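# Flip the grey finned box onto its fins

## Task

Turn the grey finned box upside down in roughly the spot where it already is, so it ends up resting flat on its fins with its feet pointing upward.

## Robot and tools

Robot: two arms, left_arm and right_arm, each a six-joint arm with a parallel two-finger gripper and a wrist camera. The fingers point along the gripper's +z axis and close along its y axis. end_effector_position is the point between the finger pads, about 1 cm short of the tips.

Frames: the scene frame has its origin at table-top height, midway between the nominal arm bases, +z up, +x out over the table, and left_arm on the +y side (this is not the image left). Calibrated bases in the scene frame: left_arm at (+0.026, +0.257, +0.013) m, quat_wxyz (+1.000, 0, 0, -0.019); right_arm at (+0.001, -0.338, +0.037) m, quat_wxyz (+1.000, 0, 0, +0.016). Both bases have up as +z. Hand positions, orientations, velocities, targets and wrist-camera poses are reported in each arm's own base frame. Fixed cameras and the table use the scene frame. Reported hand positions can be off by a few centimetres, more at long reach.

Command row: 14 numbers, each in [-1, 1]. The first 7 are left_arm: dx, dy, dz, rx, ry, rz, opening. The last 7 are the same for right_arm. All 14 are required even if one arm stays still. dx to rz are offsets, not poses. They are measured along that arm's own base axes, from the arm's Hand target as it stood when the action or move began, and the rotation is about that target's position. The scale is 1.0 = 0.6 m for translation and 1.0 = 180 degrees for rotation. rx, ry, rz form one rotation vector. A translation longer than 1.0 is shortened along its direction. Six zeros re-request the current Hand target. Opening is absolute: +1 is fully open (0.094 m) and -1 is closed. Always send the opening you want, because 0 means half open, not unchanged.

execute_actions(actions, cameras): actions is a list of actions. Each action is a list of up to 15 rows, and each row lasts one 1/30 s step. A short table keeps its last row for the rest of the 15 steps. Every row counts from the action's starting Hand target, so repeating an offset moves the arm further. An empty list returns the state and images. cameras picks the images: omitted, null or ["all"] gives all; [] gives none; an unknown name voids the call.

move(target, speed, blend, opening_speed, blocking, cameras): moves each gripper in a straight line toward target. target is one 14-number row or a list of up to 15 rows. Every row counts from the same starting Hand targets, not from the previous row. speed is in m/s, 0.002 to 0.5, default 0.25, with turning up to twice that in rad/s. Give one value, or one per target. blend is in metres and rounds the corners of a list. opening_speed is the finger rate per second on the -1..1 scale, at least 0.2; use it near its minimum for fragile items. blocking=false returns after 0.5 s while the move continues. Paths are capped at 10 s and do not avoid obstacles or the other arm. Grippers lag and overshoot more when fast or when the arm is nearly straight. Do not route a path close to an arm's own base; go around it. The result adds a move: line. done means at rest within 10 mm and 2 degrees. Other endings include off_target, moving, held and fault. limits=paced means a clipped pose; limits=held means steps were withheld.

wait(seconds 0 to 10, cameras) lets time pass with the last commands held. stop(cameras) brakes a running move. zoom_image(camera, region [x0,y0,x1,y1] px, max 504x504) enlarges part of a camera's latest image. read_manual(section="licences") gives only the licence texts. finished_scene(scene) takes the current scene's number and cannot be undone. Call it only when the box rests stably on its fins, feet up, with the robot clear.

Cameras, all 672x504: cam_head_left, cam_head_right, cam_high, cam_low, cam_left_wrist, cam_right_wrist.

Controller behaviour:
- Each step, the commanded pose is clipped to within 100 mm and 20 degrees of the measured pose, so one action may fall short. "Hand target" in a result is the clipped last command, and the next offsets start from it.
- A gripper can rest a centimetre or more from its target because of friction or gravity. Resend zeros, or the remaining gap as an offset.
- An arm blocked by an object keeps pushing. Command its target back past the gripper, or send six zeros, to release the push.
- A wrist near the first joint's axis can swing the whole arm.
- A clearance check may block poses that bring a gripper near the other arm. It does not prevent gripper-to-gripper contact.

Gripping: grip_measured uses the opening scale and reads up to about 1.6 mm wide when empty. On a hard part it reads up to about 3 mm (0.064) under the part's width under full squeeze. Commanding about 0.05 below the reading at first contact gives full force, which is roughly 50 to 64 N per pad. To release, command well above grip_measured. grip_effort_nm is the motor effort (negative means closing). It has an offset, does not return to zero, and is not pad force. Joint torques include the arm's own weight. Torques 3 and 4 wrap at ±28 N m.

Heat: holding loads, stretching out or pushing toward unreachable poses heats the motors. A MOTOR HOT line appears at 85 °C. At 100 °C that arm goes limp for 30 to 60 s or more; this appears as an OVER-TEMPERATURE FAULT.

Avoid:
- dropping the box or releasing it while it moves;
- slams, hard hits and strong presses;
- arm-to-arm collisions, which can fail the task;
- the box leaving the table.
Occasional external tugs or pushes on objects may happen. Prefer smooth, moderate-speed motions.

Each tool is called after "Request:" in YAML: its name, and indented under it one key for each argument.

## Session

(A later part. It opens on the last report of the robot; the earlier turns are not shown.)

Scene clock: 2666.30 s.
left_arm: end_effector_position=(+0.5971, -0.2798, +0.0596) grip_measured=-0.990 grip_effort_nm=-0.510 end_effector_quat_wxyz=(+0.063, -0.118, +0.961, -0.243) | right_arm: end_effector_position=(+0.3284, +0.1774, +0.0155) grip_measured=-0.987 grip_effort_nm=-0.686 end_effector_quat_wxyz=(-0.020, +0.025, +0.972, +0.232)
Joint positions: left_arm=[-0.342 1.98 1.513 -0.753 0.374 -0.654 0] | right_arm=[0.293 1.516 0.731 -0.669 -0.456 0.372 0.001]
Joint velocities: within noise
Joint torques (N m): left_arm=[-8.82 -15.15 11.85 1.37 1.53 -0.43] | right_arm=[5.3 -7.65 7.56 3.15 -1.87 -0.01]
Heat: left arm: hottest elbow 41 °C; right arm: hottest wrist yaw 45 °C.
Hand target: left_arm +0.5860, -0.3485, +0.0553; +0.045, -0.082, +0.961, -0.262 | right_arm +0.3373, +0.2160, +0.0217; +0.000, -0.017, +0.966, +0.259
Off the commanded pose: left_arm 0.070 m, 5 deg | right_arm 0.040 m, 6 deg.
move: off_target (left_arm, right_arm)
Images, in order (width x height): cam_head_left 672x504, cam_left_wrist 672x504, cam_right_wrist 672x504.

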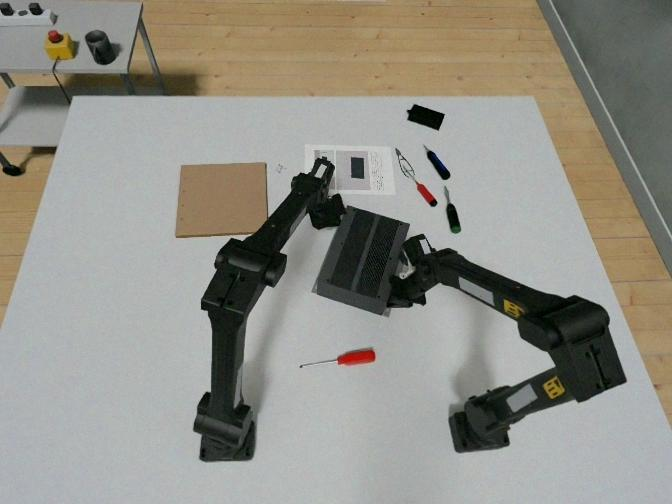

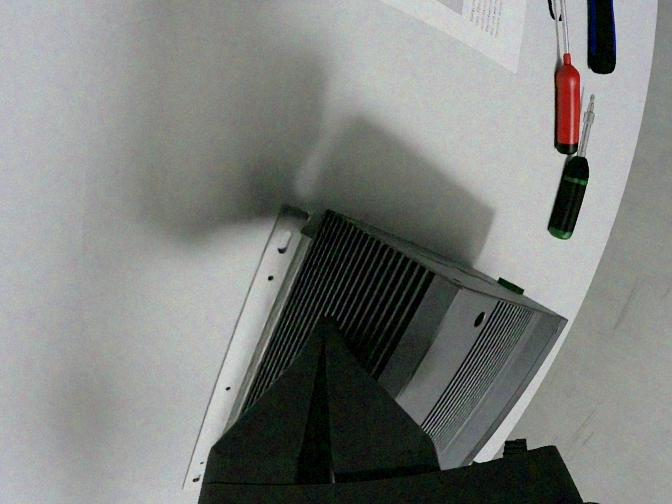

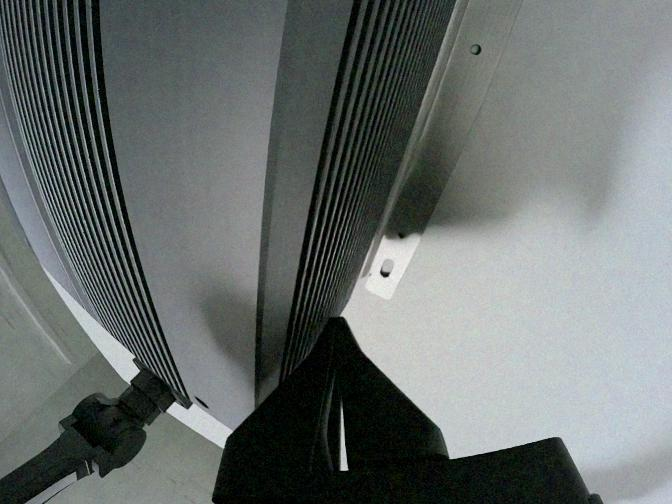

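Request:
move:
  target:
    - [0.0, -0.10, 0.0, 0,0,0,-1, -0.02,0.12,0,0,0,0,-1]
  speed: 0.07
  cameras: ["cam_head_left","cam_right_wrist"]

Request:
zoom_image:
  camera: "cam_head_left"
  region: [250, 150, 500, 350]

Scene clock: 2675.17 s.
left_arm: end_effector_position=(+0.6229, -0.3182, +0.0789) grip_measured=-0.990 grip_effort_nm=-0.520 end_effector_quat_wxyz=(+0.088, -0.133, +0.955, -0.249) | right_arm: end_effector_position=(+0.3011, +0.2347, +0.0096) grip_measured=-0.988 grip_effort_nm=-0.632 end_effector_quat_wxyz=(-0.032, +0.046, +0.973, +0.222)
Joint positions: left_arm=[-0.391 2.02 1.623 -0.749 0.334 -0.741 0] | right_arm=[0.48 1.517 0.712 -0.586 -0.417 0.613 0.001]
Joint velocities: within noise
Joint torques (N m): left_arm=[-11.46 -15.27 10.58 1.07 1.81 -0.33] | right_arm=[4.6 -6.07 11.12 3.36 -1.55 -0.41]
Heat: left arm: hottest elbow 43 °C; right arm: hottest wrist yaw 46 °C.
Hand target: left_arm +0.5862, -0.4081, +0.0554; +0.045, -0.082, +0.961, -0.262 | right_arm +0.3253, +0.2880, +0.0217; +0.000, -0.017, +0.966, +0.259
Off the commanded pose: left_arm 0.100 m, 8 deg; position clipped | right_arm 0.060 m, 9 deg.
move: off_target (left_arm, right_arm); limits=paced
Images, in order (width x height): cam_head_left 672x504, cam_right_wrist 672x504.

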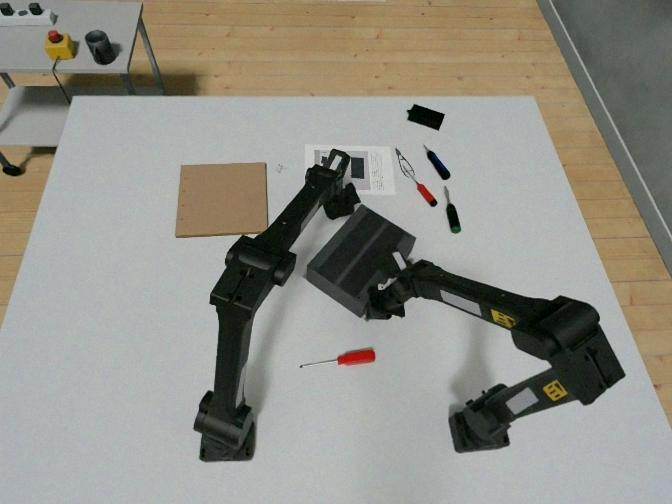

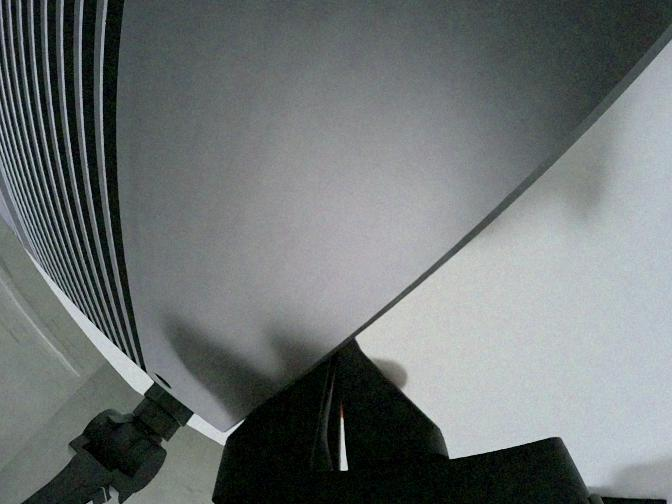

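Scaled by 2.016.

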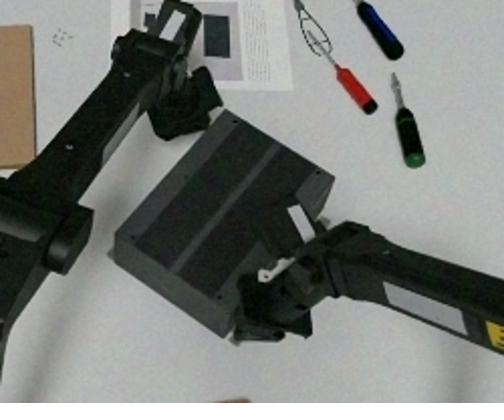

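Request:
move:
  target:
    - [0.085,0.25, 0.0, 0,0,-0.14,-1, -0.055,-0.19,0,0,0,-0.167,-1]
    - [0.06,0.223, 0.0, 0,0,-0.14,-1, 0.005,-0.15,0,0,0,-0.167,-1]
    - [-0.045,0.017, 0.0, 0,0,-0.14,-1, 0.108,0.052,0,0,0,-0.167,-1]
  speed: [0.2,0.12,0.06]
  blend: 0.01
  cameras: ["cam_head_left","cam_right_wrist","cam_left_wrist"]

Request:
zoom_image:
  camera: "cam_head_left"
  region: [250, 150, 500, 350]

Scene clock: 2729.50 s.
left_arm: end_effector_position=(+0.6103, -0.3164, +0.0532) grip_measured=-0.990 grip_effort_nm=-0.510 end_effector_quat_wxyz=(+0.018, +0.085, +0.965, -0.249) | right_arm: end_effector_position=(+0.3198, +0.2421, -0.0109) grip_measured=-0.989 grip_effort_nm=-0.628 end_effector_quat_wxyz=(+0.014, +0.289, +0.940, +0.183)
Joint positions: left_arm=[-0.364 2.142 1.779 -1.021 0.471 -0.233 0] | right_arm=[0.557 1.546 0.681 -0.406 -0.217 1.187 0.001]
Joint velocities: within noise
Joint torques (N m): left_arm=[-11.46 -21.19 6.86 0.77 1.87 -0.45] | right_arm=[3.66 -6.24 15.53 3.93 -0.4 -0.46]
Heat: left arm: hottest elbow 44 °C; right arm: hottest elbow 49 °C.
Hand target: left_arm +0.5592, -0.3977, +0.0552; -0.013, +0.130, +0.955, -0.265 | right_arm +0.3838, +0.3123, +0.0186; +0.067, +0.234, +0.937, +0.250
Off the commanded pose: left_arm 0.096 m, 7 deg | right_arm 0.109 m, 12 deg; position clipped.
move: off_target (left_arm, right_arm); limits=paced
Images, in order (width x height): cam_head_left 672x504, cam_left_wrist 672x504, cam_right_wrist 672x504.

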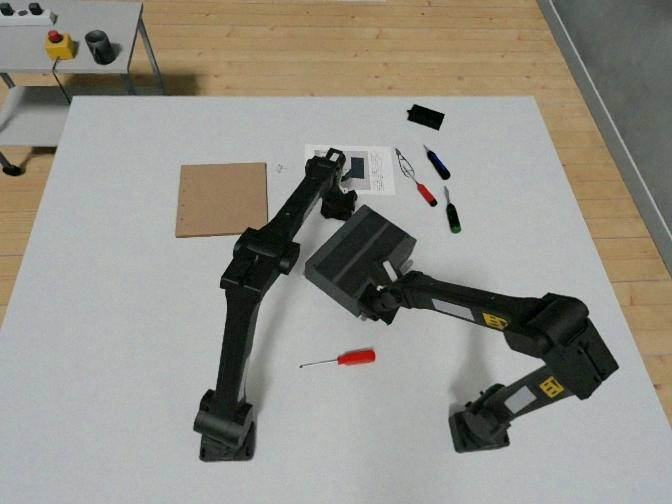

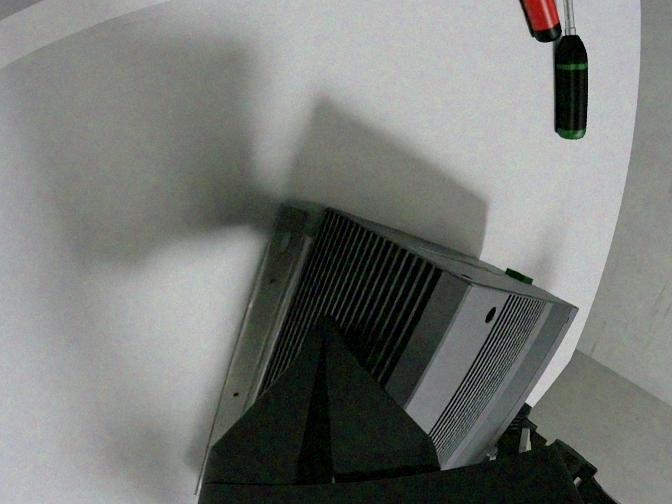

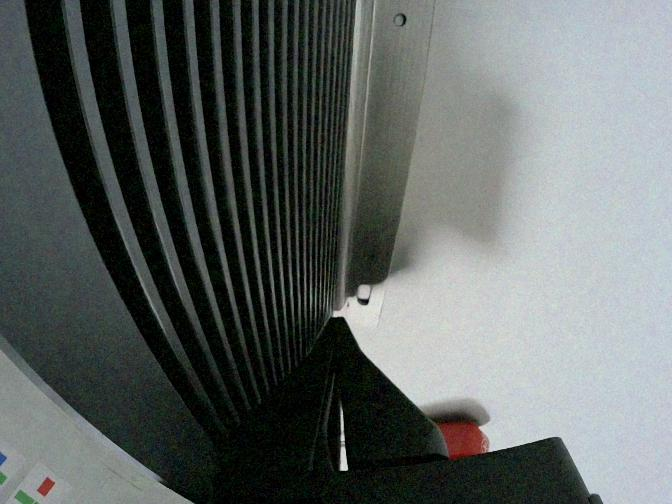

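Scaled by 2.016.

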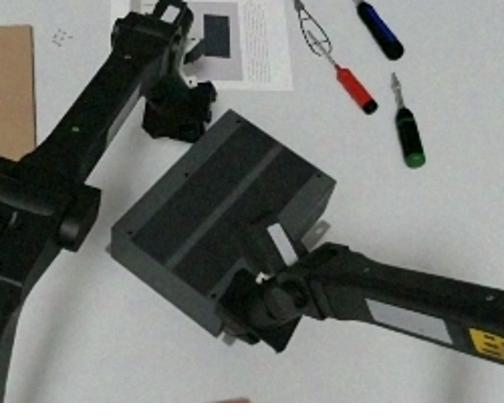

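Request:
move:
  target:
    - [0,0,0,0,0,0,-1, -0.05,0.04,0.0,0,0,0,-1]
  speed: 0.06
  cameras: ["cam_head_left","cam_right_wrist"]

Request:
zoom_image:
  camera: "cam_head_left"
  region: [250, 150, 500, 350]

Scene clock: 2799.37 s.
left_arm: end_effector_position=(+0.6099, -0.3192, +0.0536) grip_measured=-0.990 grip_effort_nm=-0.505 end_effector_quat_wxyz=(+0.022, +0.086, +0.964, -0.250) | right_arm: end_effector_position=(+0.2992, +0.2676, -0.0178) grip_measured=-0.989 grip_effort_nm=-0.618 end_effector_quat_wxyz=(+0.014, +0.292, +0.941, +0.168)
Joint positions: left_arm=[-0.368 2.139 1.774 -1.009 0.472 -0.237 0] | right_arm=[0.659 1.562 0.681 -0.394 -0.169 1.285 0.001]
Joint velocities: within noise
Joint torques (N m): left_arm=[-11.11 -21.01 7.39 0.32 1.81 -0.42] | right_arm=[2.78 -8.47 13.74 4.42 -0.41 -0.55]
Heat: left arm: hottest shoulder 43 °C; right arm: hottest elbow 59 °C.
Hand target: left_arm +0.5591, -0.3978, +0.0554; -0.013, +0.130, +0.955, -0.265 | right_arm +0.3539, +0.3364, +0.0188; +0.067, +0.234, +0.937, +0.250
Off the commanded pose: left_arm 0.094 m, 7 deg | right_arm 0.095 m, 13 deg.
move: off_target (left_arm, right_arm)
Images, in order (width x height): cam_head_left 672x504, cam_right_wrist 672x504.

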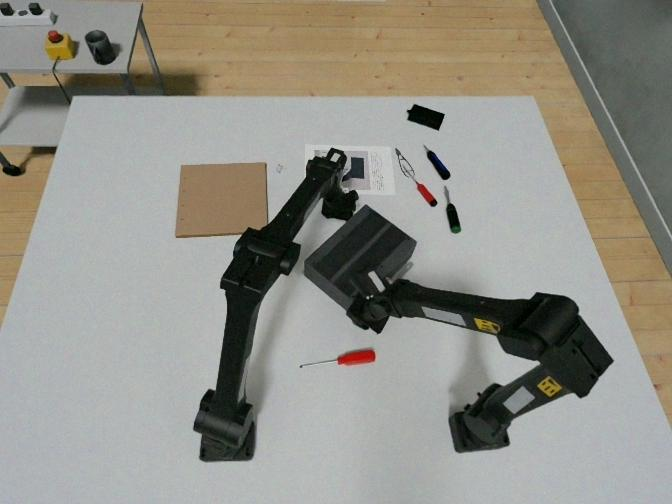

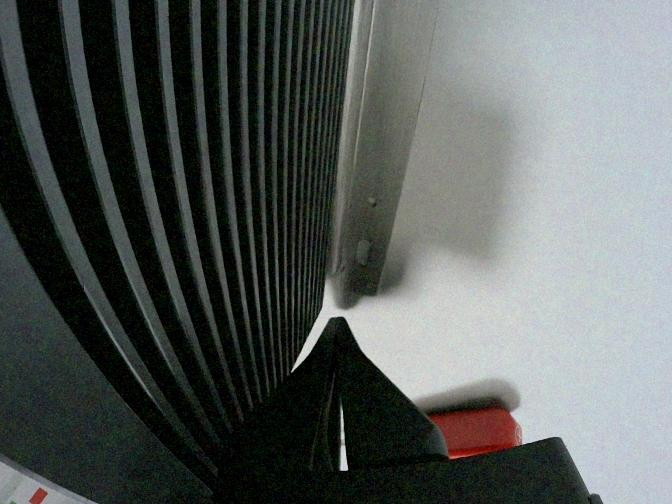

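Scaled by 2.016.

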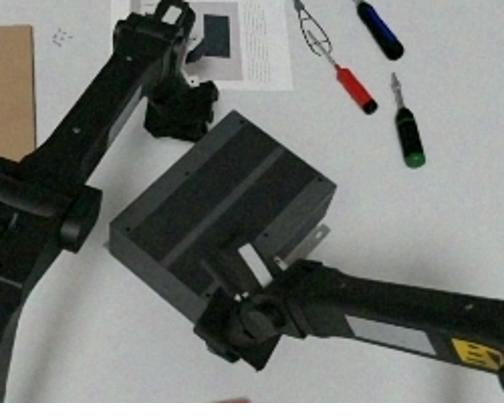

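Request:
move:
  target:
    - [0,0,0,0,0,0,-1, -0.12,-0.2,0.05,0,0,0,-1]
    - [0,0,0,0,0,0,-1, -0.05,-0.45,0.05,0,0,0.1,-1]
  speed: 0.15
  blend: 0.03
  cameras: ["cam_head_left","cam_right_wrist"]

Request:
zoom_image:
  camera: "cam_head_left"
  region: [250, 150, 500, 350]

Scene clock: 2827.60 s.
left_arm: end_effector_position=(+0.6100, -0.3192, +0.0536) grip_measured=-0.990 grip_effort_nm=-0.501 end_effector_quat_wxyz=(+0.022, +0.085, +0.964, -0.251) | right_arm: end_effector_position=(+0.3069, +0.0712, +0.0399) grip_measured=-0.989 grip_effort_nm=-0.618 end_effector_quat_wxyz=(+0.014, +0.085, +0.963, +0.255)
Joint positions: left_arm=[-0.368 2.139 1.774 -1.008 0.472 -0.239 0] | right_arm=[-0.042 1.346 0.626 -0.794 -0.514 0.149 0.001]
Joint velocities: within noise
Joint torques (N m): left_arm=[-11.28 -20.95 7.39 0.34 1.8 -0.4] | right_arm=[-1.61 -5.01 8.9 0.4 -0.49 -0.07]
Heat: left arm: hottest elbow 41 °C; right arm: hottest elbow 58 °C.
Hand target: left_arm +0.5592, -0.3977, +0.0554; -0.013, +0.130, +0.955, -0.265 | right_arm +0.3239, +0.0664, +0.0488; +0.027, +0.085, +0.962, +0.257
Off the commanded pose: left_arm 0.094 m, 7 deg | right_arm 0.020 m, 1 deg.
move: off_target (left_arm, right_arm)
Images, in order (width x height): cam_head_left 672x504, cam_right_wrist 672x504.

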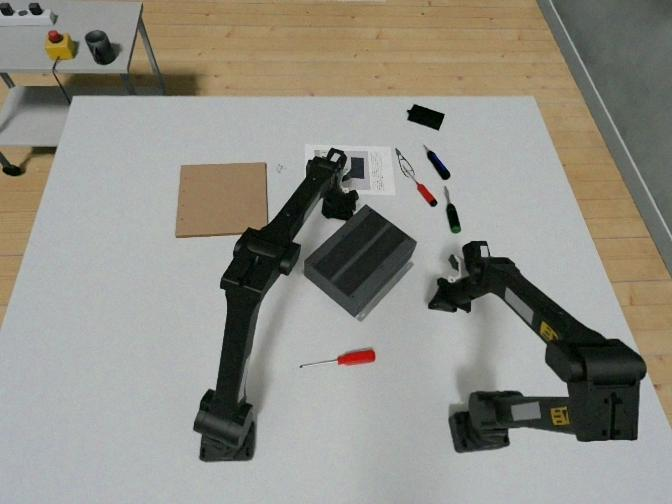

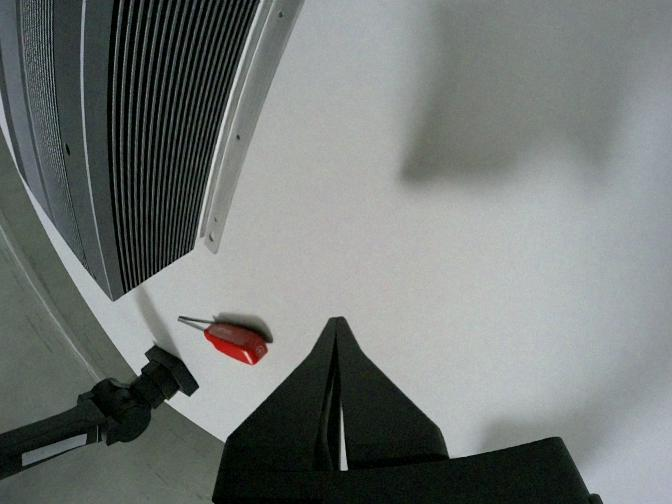

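Scaled by 2.016.

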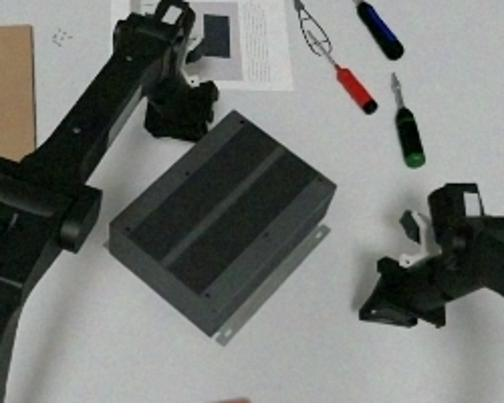

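Request:
move:
  target:
    - [0,0,0,0,0,0,-1, 0.35,-0.06,0,0,0,0.228,-1]
    - [0,0,0,0,0,0,-1, 0.433,-0.027,-0.028,0,0,0.228,-1]
    - [-0.02,-0.03,0,0,0,0,-1, 0.246,0.138,-0.02,0,0,0.228,-1]
  speed: [0.2,0.15,0.07]
  blend: 0.01
  cameras: ["cam_head_left","cam_right_wrist"]

Request:
zoom_image:
  camera: "cam_head_left"
  region: [250, 150, 500, 350]

Scene clock: 2890.07 s.
left_arm: end_effector_position=(+0.6005, -0.3410, +0.0555) grip_measured=-0.990 grip_effort_nm=-0.501 end_effector_quat_wxyz=(+0.020, +0.087, +0.963, -0.253) | right_arm: end_effector_position=(+0.4943, +0.1006, +0.0363) grip_measured=-0.989 grip_effort_nm=-0.613 end_effector_quat_wxyz=(-0.039, -0.234, +0.944, +0.229)
Joint positions: left_arm=[-0.403 2.134 1.769 -0.993 0.47 -0.274 0] | right_arm=[0.057 1.918 1.364 -1.192 -0.437 -0.469 0.001]
Joint velocities: within noise
Joint torques (N m): left_arm=[-11.05 -21.01 6.86 0.64 1.63 -0.4] | right_arm=[6.07 -16.26 4.85 -0.69 -2.13 0.09]
Heat: left arm: hottest elbow 41 °C; right arm: hottest elbow 49 °C.
Hand target: left_arm +0.5471, -0.4158, +0.0554; -0.013, +0.130, +0.955, -0.265 | right_arm +0.4715, +0.1493, +0.0368; -0.065, -0.258, +0.931, +0.250
Off the commanded pose: left_arm 0.092 m, 6 deg | right_arm 0.054 m, 5 deg.
move: off_target (left_arm, right_arm); limits=paced
Images, in order (width x height): cam_head_left 672x504, cam_right_wrist 672x504.

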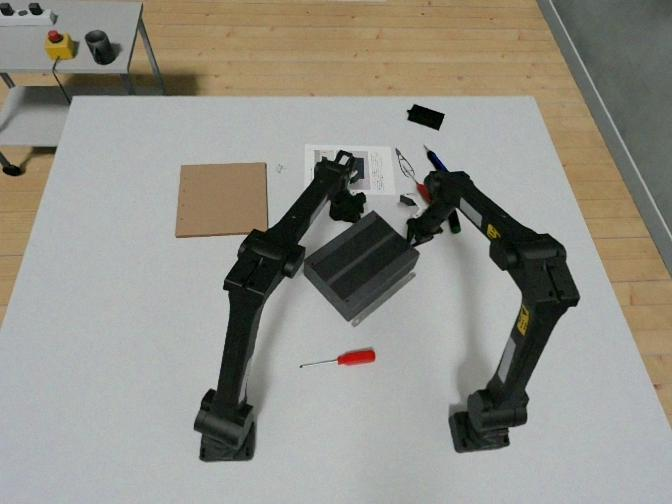

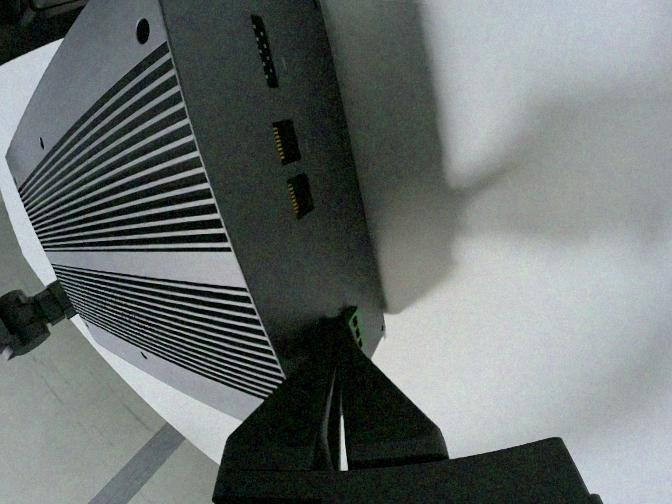

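Scaled by 2.016.

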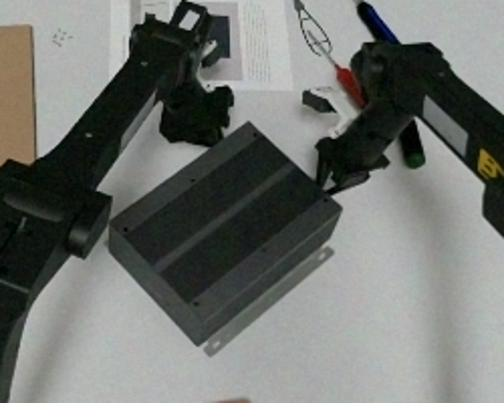

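Request:
move:
  target:
    - [-0.03,-0.05,0,0,0,0,-1, -0.08,0.06,0,0,0,0,-1]
    - [-0.06,-0.10,0,0,0,0,-1, -0.16,0.08,0,0,0,0,-1]
  speed: 0.06
  blend: 0.02
  cameras: ["cam_head_left","cam_right_wrist"]

Request:
zoom_image:
  camera: "cam_head_left"
  region: [250, 150, 500, 350]

Scene clock: 2898.53 s.
left_arm: end_effector_position=(+0.5782, -0.3921, +0.0621) grip_measured=-0.990 grip_effort_nm=-0.505 end_effector_quat_wxyz=(+0.025, +0.095, +0.961, -0.259) | right_arm: end_effector_position=(+0.4294, +0.1207, +0.0324) grip_measured=-0.989 grip_effort_nm=-0.623 end_effector_quat_wxyz=(-0.044, -0.205, +0.953, +0.219)
Joint positions: left_arm=[-0.486 2.121 1.758 -0.943 0.461 -0.352 0] | right_arm=[0.114 1.776 1.139 -1.074 -0.429 -0.341 0.001]
Joint velocities: within noise
Joint torques (N m): left_arm=[-0.62 -20.42 8.4 0.92 0.39 -0.12] | right_arm=[9.64 -14.21 4.62 -0.25 -3.38 -0.07]
Heat: left arm: hottest elbow 41 °C; right arm: hottest elbow 48 °C.
Hand target: left_arm +0.5778, -0.3909, +0.0619; +0.024, +0.095, +0.961, -0.259 (not the last commanded pose) | right_arm +0.4006, +0.1909, +0.0367; -0.065, -0.258, +0.931, +0.250 (not the last commanded pose)
Off the commanded pose: left_arm 0.107 m, 6 deg | right_arm 0.094 m, 8 deg.
move: held (left_arm; a check stopped the path), off_target (right_arm; braked when a check withheld steps of left_arm); path passed 1 of 2 targets; limits=paced,held
pose unreachable (left arm): on one or more control steps of this call, first in action 0 (counted from 0), this arm could not follow its commanded pose, so it was not sent that pose on those steps. It may still have moved: this result reports where it is.
cause: moving toward the commanded pose would bring a part of the arm too close to another arm (this arm's wrist (the part past joint 5) and the right arm's wrist camera, at the place that arm is still heading or pushing toward).
Images, in order (width x height): cam_head_left 672x504, cam_right_wrist 672x504.

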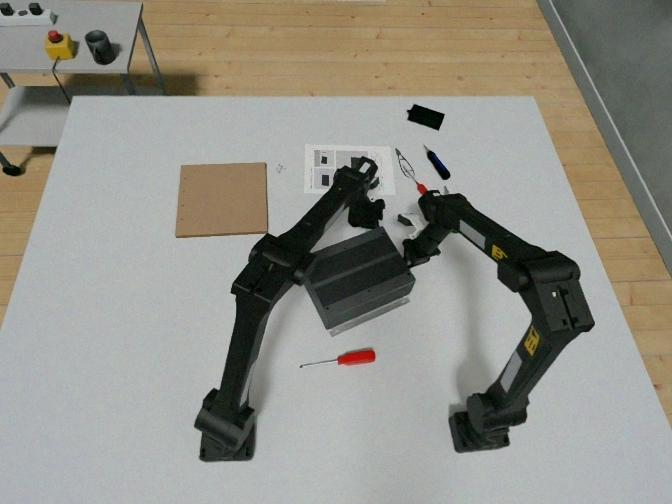

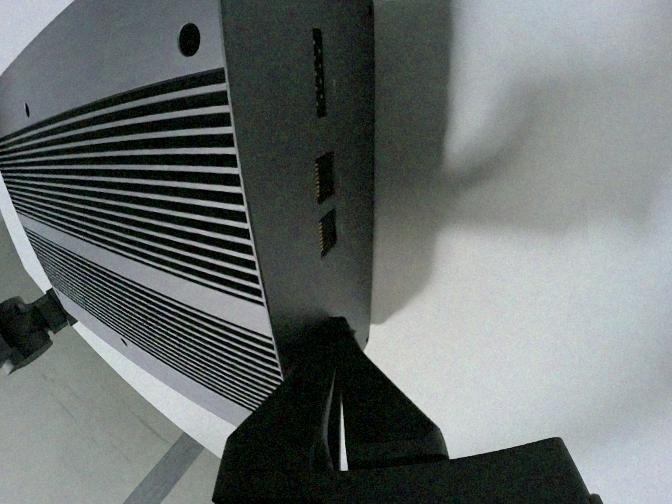

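Scaled by 2.016.

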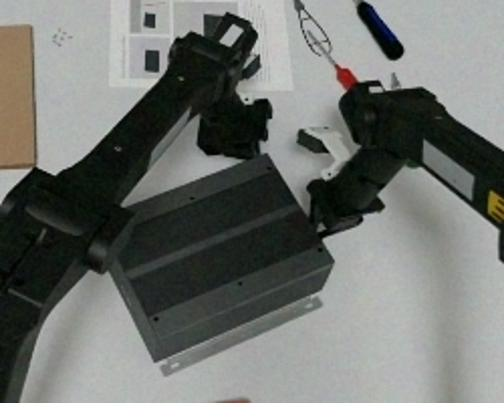

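Request:
move:
  target:
    - [-0.047,0.15,0,0,0,0,-1, 0.078,-0.175,0,0,0,0,-1]
    - [-0.213,0.518,0,0,0,0.07,-1, 0.009,-0.213,0,0,0,0,-1]
    - [-0.363,0.518,0,0,0,0.14,-1, 0.009,-0.213,0,0,0,0,-1]
    - [-0.37,0.442,0,0,0,0.14,-1, -0.023,-0.155,0,0,0,0,-1]
  speed: [0.12,0.2,0.15,0.08]
  blend: 0.015
  cameras: ["cam_head_left","cam_right_wrist","cam_left_wrist"]

Request:
zoom_image:
  camera: "cam_head_left"
  region: [250, 180, 500, 380]

Scene clock: 2962.20 s.
left_arm: end_effector_position=(+0.3549, -0.1232, +0.0576) grip_measured=-0.990 grip_effort_nm=-0.501 end_effector_quat_wxyz=(+0.071, -0.117, +0.960, -0.245) | right_arm: end_effector_position=(+0.3845, +0.0934, +0.0315) grip_measured=-0.989 grip_effort_nm=-0.618 end_effector_quat_wxyz=(-0.074, -0.255, +0.931, +0.252)
Joint positions: left_arm=[-0.138 1.348 0.68 -0.619 0.437 -0.444 0] | right_arm=[0.046 1.746 1.063 -1.167 -0.459 -0.555 0.001]
Joint velocities: within noise
Joint torques (N m): left_arm=[-1.49 -8.35 6.83 1.62 0.19 -0.32] | right_arm=[0.09 -14.1 5.63 0.53 -0.52 0.03]
Heat: left arm: hottest elbow 41 °C; right arm: hottest wrist yaw 51 °C.
Hand target: left_arm +0.3558, -0.1258, +0.0620; +0.080, -0.117, +0.958, -0.247 | right_arm +0.3870, +0.0980, +0.0368; -0.065, -0.258, +0.931, +0.250
Off the commanded pose: left_arm 0.005 m, 1 deg | right_arm 0.007 m, 1 deg.
move: done
Images, in order (width x height): cam_head_left 672x504, cam_left_wrist 672x504, cam_right_wrist 672x504.

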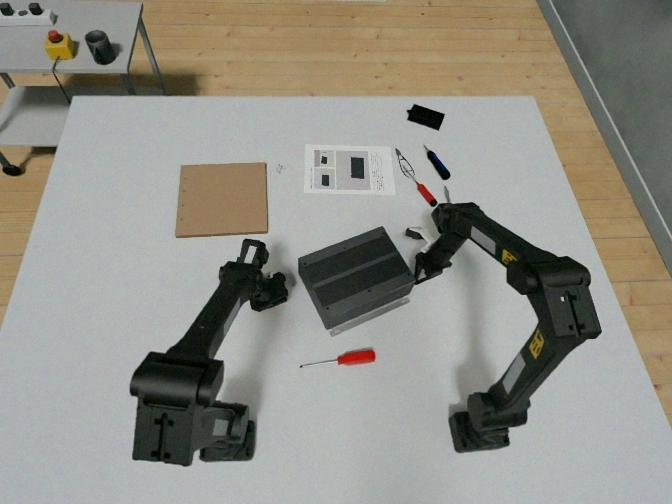

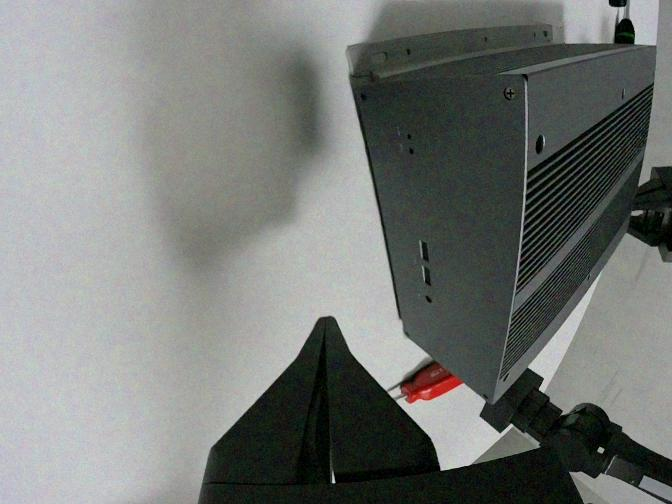

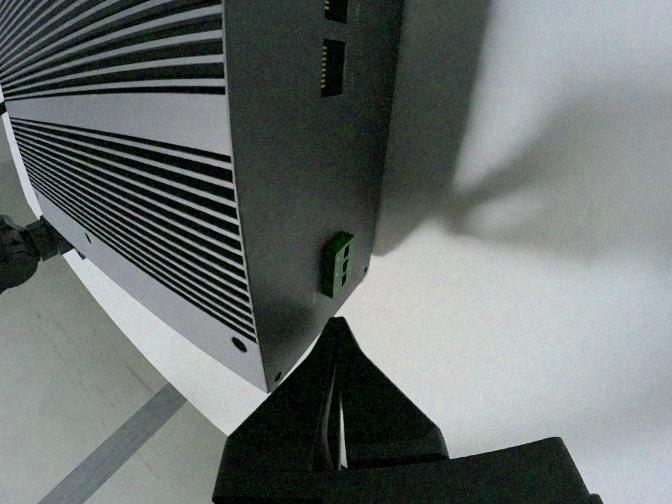

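Scaled by 2.016.

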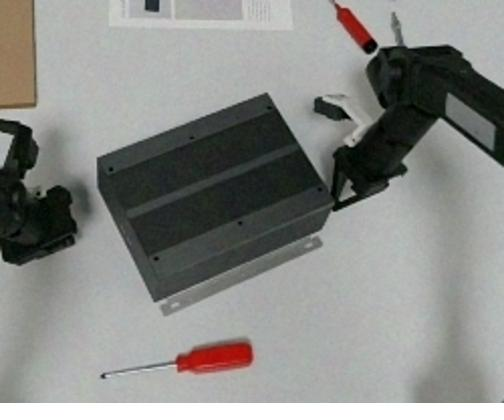

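Request:
move:
  target:
    - [0.08,-0.04,0,0,0,0,-1, 0.0,0.0,0,0,0,0,-1]
    - [0.133,-0.233,0,0,0,0,-1, -0.067,0.15,0,0,0,0,-1]
  speed: [0.12,0.06]
  blend: 0.015
  cameras: ["cam_head_left","cam_right_wrist","cam_left_wrist"]

Request:
zoom_image:
  camera: "cam_head_left"
  region: [250, 180, 500, 380]

Scene clock: 2974.97 s.
left_arm: end_effector_position=(+0.3896, -0.1899, +0.0274) grip_measured=-0.990 grip_effort_nm=-0.501 end_effector_quat_wxyz=(+0.040, -0.177, +0.966, -0.185) | right_arm: end_effector_position=(+0.3787, +0.1025, +0.0314) grip_measured=-0.989 grip_effort_nm=-0.623 end_effector_quat_wxyz=(-0.042, -0.192, +0.959, +0.202)
Joint positions: left_arm=[-0.343 1.55 0.829 -0.588 0.279 -0.743 0] | right_arm=[0.096 1.653 0.972 -1.022 -0.396 -0.326 0.001]
Joint velocities: within noise
Joint torques (N m): left_arm=[-8.88 -8.41 15.77 3.43 2.55 -0.17] | right_arm=[12.22 -11.58 4.34 -0.17 -4.78 -0.06]
Heat: left arm: hottest elbow 41 °C; right arm: hottest wrist yaw 46 °C.
Hand target: left_arm +0.4357, -0.2656, +0.0620; +0.080, -0.117, +0.958, -0.247 | right_arm +0.3468, +0.1880, +0.0368; -0.065, -0.258, +0.931, +0.250
Off the commanded pose: left_arm 0.095 m, 11 deg | right_arm 0.091 m, 10 deg.
move: off_target (left_arm, right_arm)
Images, in order (width x height): cam_head_left 672x504, cam_left_wrist 672x504, cam_right_wrist 672x504.

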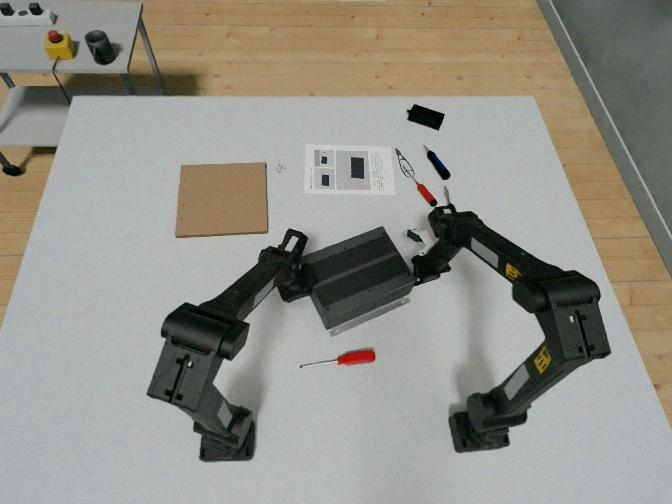

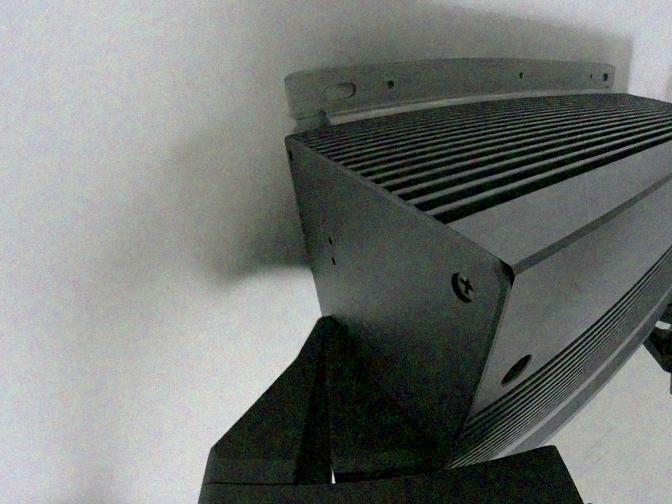

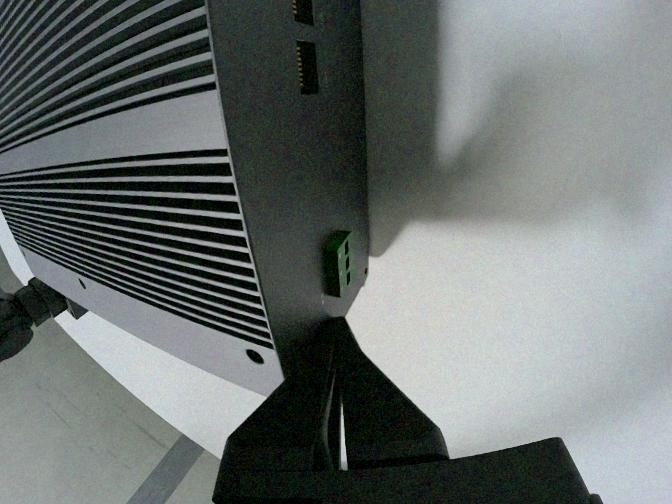

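Scaled by 2.016.

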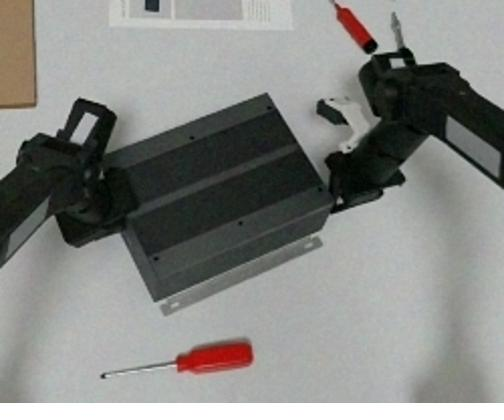

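Request:
move:
  target:
    - [-0.126,0.226,0,0,0,0,-1, 0.04,-0.08,0,0,0,0,-1]
    - [-0.035,0.268,0,0,0,0,-1, 0.04,-0.08,0,0,0,0,-1]
    - [0.09,0.05,0,0,0,0,-1, -0.01,0.01,0,0,0,0,-1]
  speed: [0.12,0.1,0.07]
  blend: 0.01
  cameras: ["cam_head_left","cam_left_wrist"]

Request:
zoom_image:
  camera: "cam_head_left"
  region: [250, 180, 500, 380]

Scene clock: 3028.57 s.
left_arm: end_effector_position=(+0.4729, -0.1606, +0.0458) grip_measured=-0.990 grip_effort_nm=-0.501 end_effector_quat_wxyz=(+0.076, -0.172, +0.961, -0.203) | right_arm: end_effector_position=(+0.3467, +0.1306, +0.0276) grip_measured=-0.989 grip_effort_nm=-0.613 end_effector_quat_wxyz=(-0.076, -0.203, +0.952, +0.214)
Joint positions: left_arm=[-0.22 1.65 1.002 -0.612 0.313 -0.623 0] | right_arm=[0.17 1.64 0.93 -1.041 -0.422 -0.29 0.001]
Joint velocities: within noise
Joint torques (N m): left_arm=[-10.17 -9.93 12.86 2.18 2.73 -0.36] | right_arm=[9.11 -10.81 6.43 0.99 -4.06 0.01]
Heat: left arm: hottest elbow 56 °C; right arm: hottest wrist yaw 82 °C.
Hand target: left_arm +0.4897, -0.2356, +0.0620; +0.080, -0.117, +0.958, -0.247 | right_arm +0.3408, +0.1939, +0.0368; -0.065, -0.258, +0.931, +0.250
Off the commanded pose: left_arm 0.079 m, 8 deg | right_arm 0.064 m, 8 deg.
move: off_target (left_arm, right_arm)
Images, in order (width x height): cam_head_left 672x504, cam_left_wrist 672x504.

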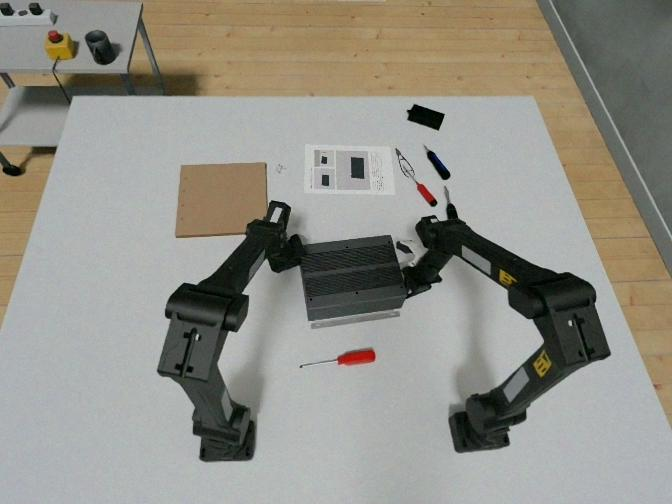

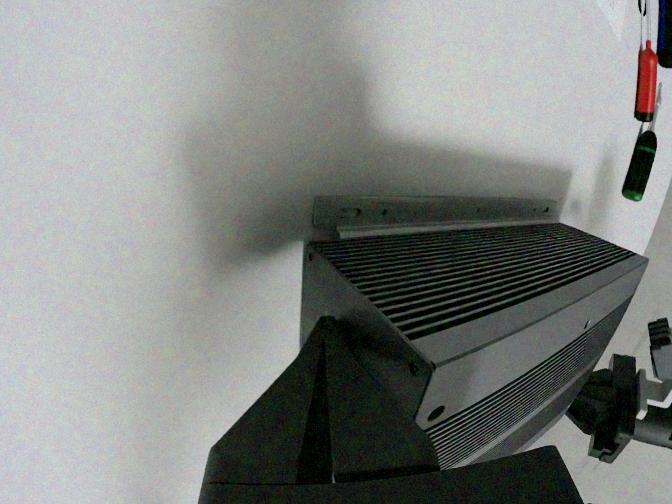

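Scaled by 2.016.

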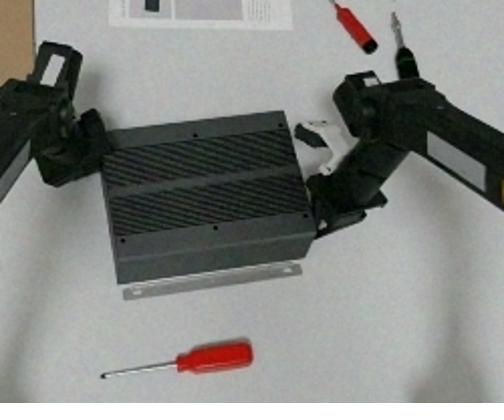

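Request:
move:
  target:
    - [-0.02,0.2,0,0,0,0,-1, 0.05,-0.2,0,0,0,0,-1]
    - [-0.05,0.3,0,0,0,0,-1, 0.1,-0.3,0.2,0,0,-0.1,-1]
  speed: 0.15
  blend: 0.02
  cameras: ["cam_head_left","cam_left_wrist","cam_right_wrist"]

Request:
zoom_image:
  camera: "cam_head_left"
  region: [250, 180, 500, 380]

Scene clock: 3039.30 s.
left_arm: end_effector_position=(+0.4620, -0.0587, +0.0558) grip_measured=-0.990 grip_effort_nm=-0.501 end_effector_quat_wxyz=(+0.075, -0.121, +0.959, -0.247) | right_arm: end_effector_position=(+0.3870, +0.0202, +0.1411) grip_measured=-0.989 grip_effort_nm=-0.628 end_effector_quat_wxyz=(-0.044, -0.115, +0.957, +0.261)
Joint positions: left_arm=[0.047 1.615 0.973 -0.722 0.482 -0.255 0] | right_arm=[-0.153 1.554 1.152 -1.416 -0.48 -0.452 0.001]
Joint velocities: within noise
Joint torques (N m): left_arm=[-0.09 -12.86 6.84 0.65 0.49 0.01] | right_arm=[-1.61 -11.11 10 -0.18 -0.54 0.04]
Heat: left arm: hottest elbow 54 °C; right arm: hottest wrist yaw 78 °C.
Hand target: left_arm +0.4597, -0.0556, +0.0620; +0.080, -0.117, +0.958, -0.247 | right_arm +0.4007, +0.0140, +0.1568; -0.025, -0.109, +0.960, +0.257
Off the commanded pose: left_arm 0.007 m, 1 deg | right_arm 0.022 m, 2 deg.
move: off_target (right_arm)
Images, in order (width x height): cam_head_left 672x504, cam_left_wrist 672x504, cam_right_wrist 672x504.

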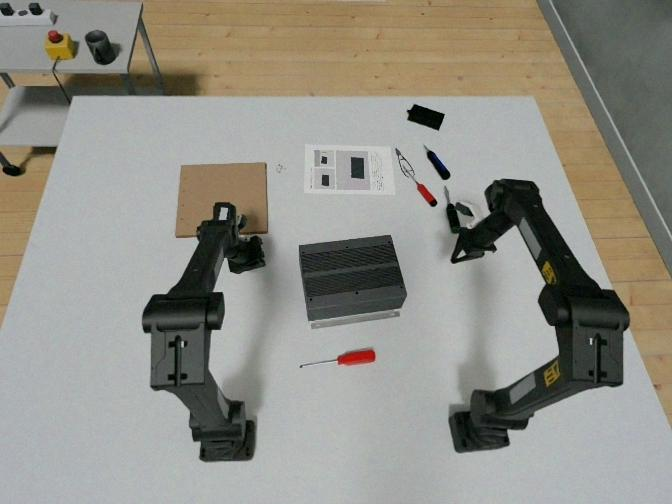

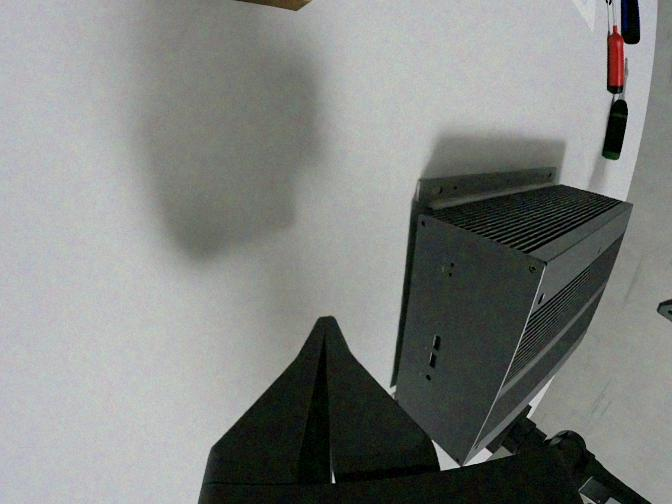

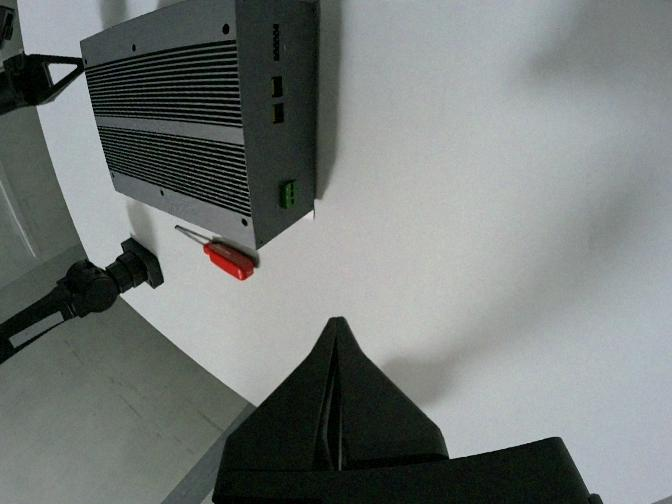

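Scaled by 2.016.

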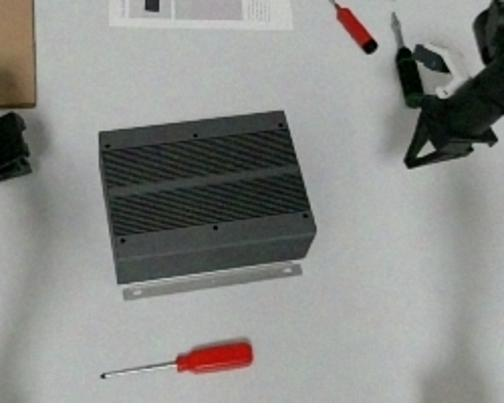

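Request:
zoom_image:
  camera: "cam_left_wrist"
  region: [360, 140, 580, 480]

Request:
zoom_image:
  camera: "cam_right_wrist"
  region: [200, 0, 400, 270]

Scaled by 1.482 from the camera's 672x504 image, which has a finer 960x720 frame.

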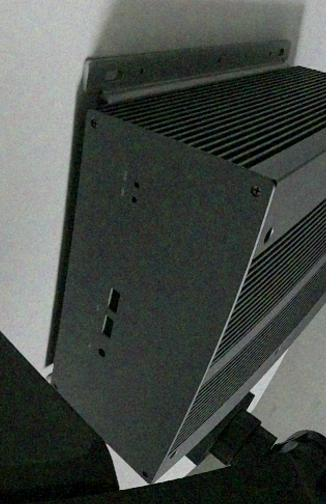

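Scaled by 1.867 from the camera's 672x504 image, which has a finer 960x720 frame.

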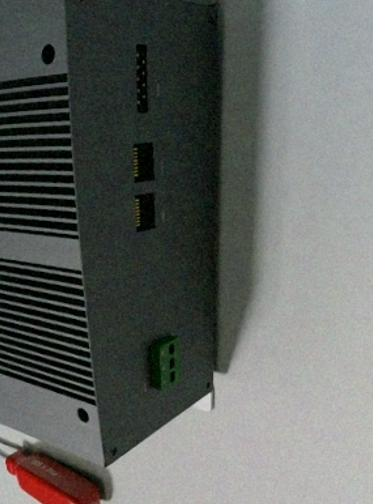

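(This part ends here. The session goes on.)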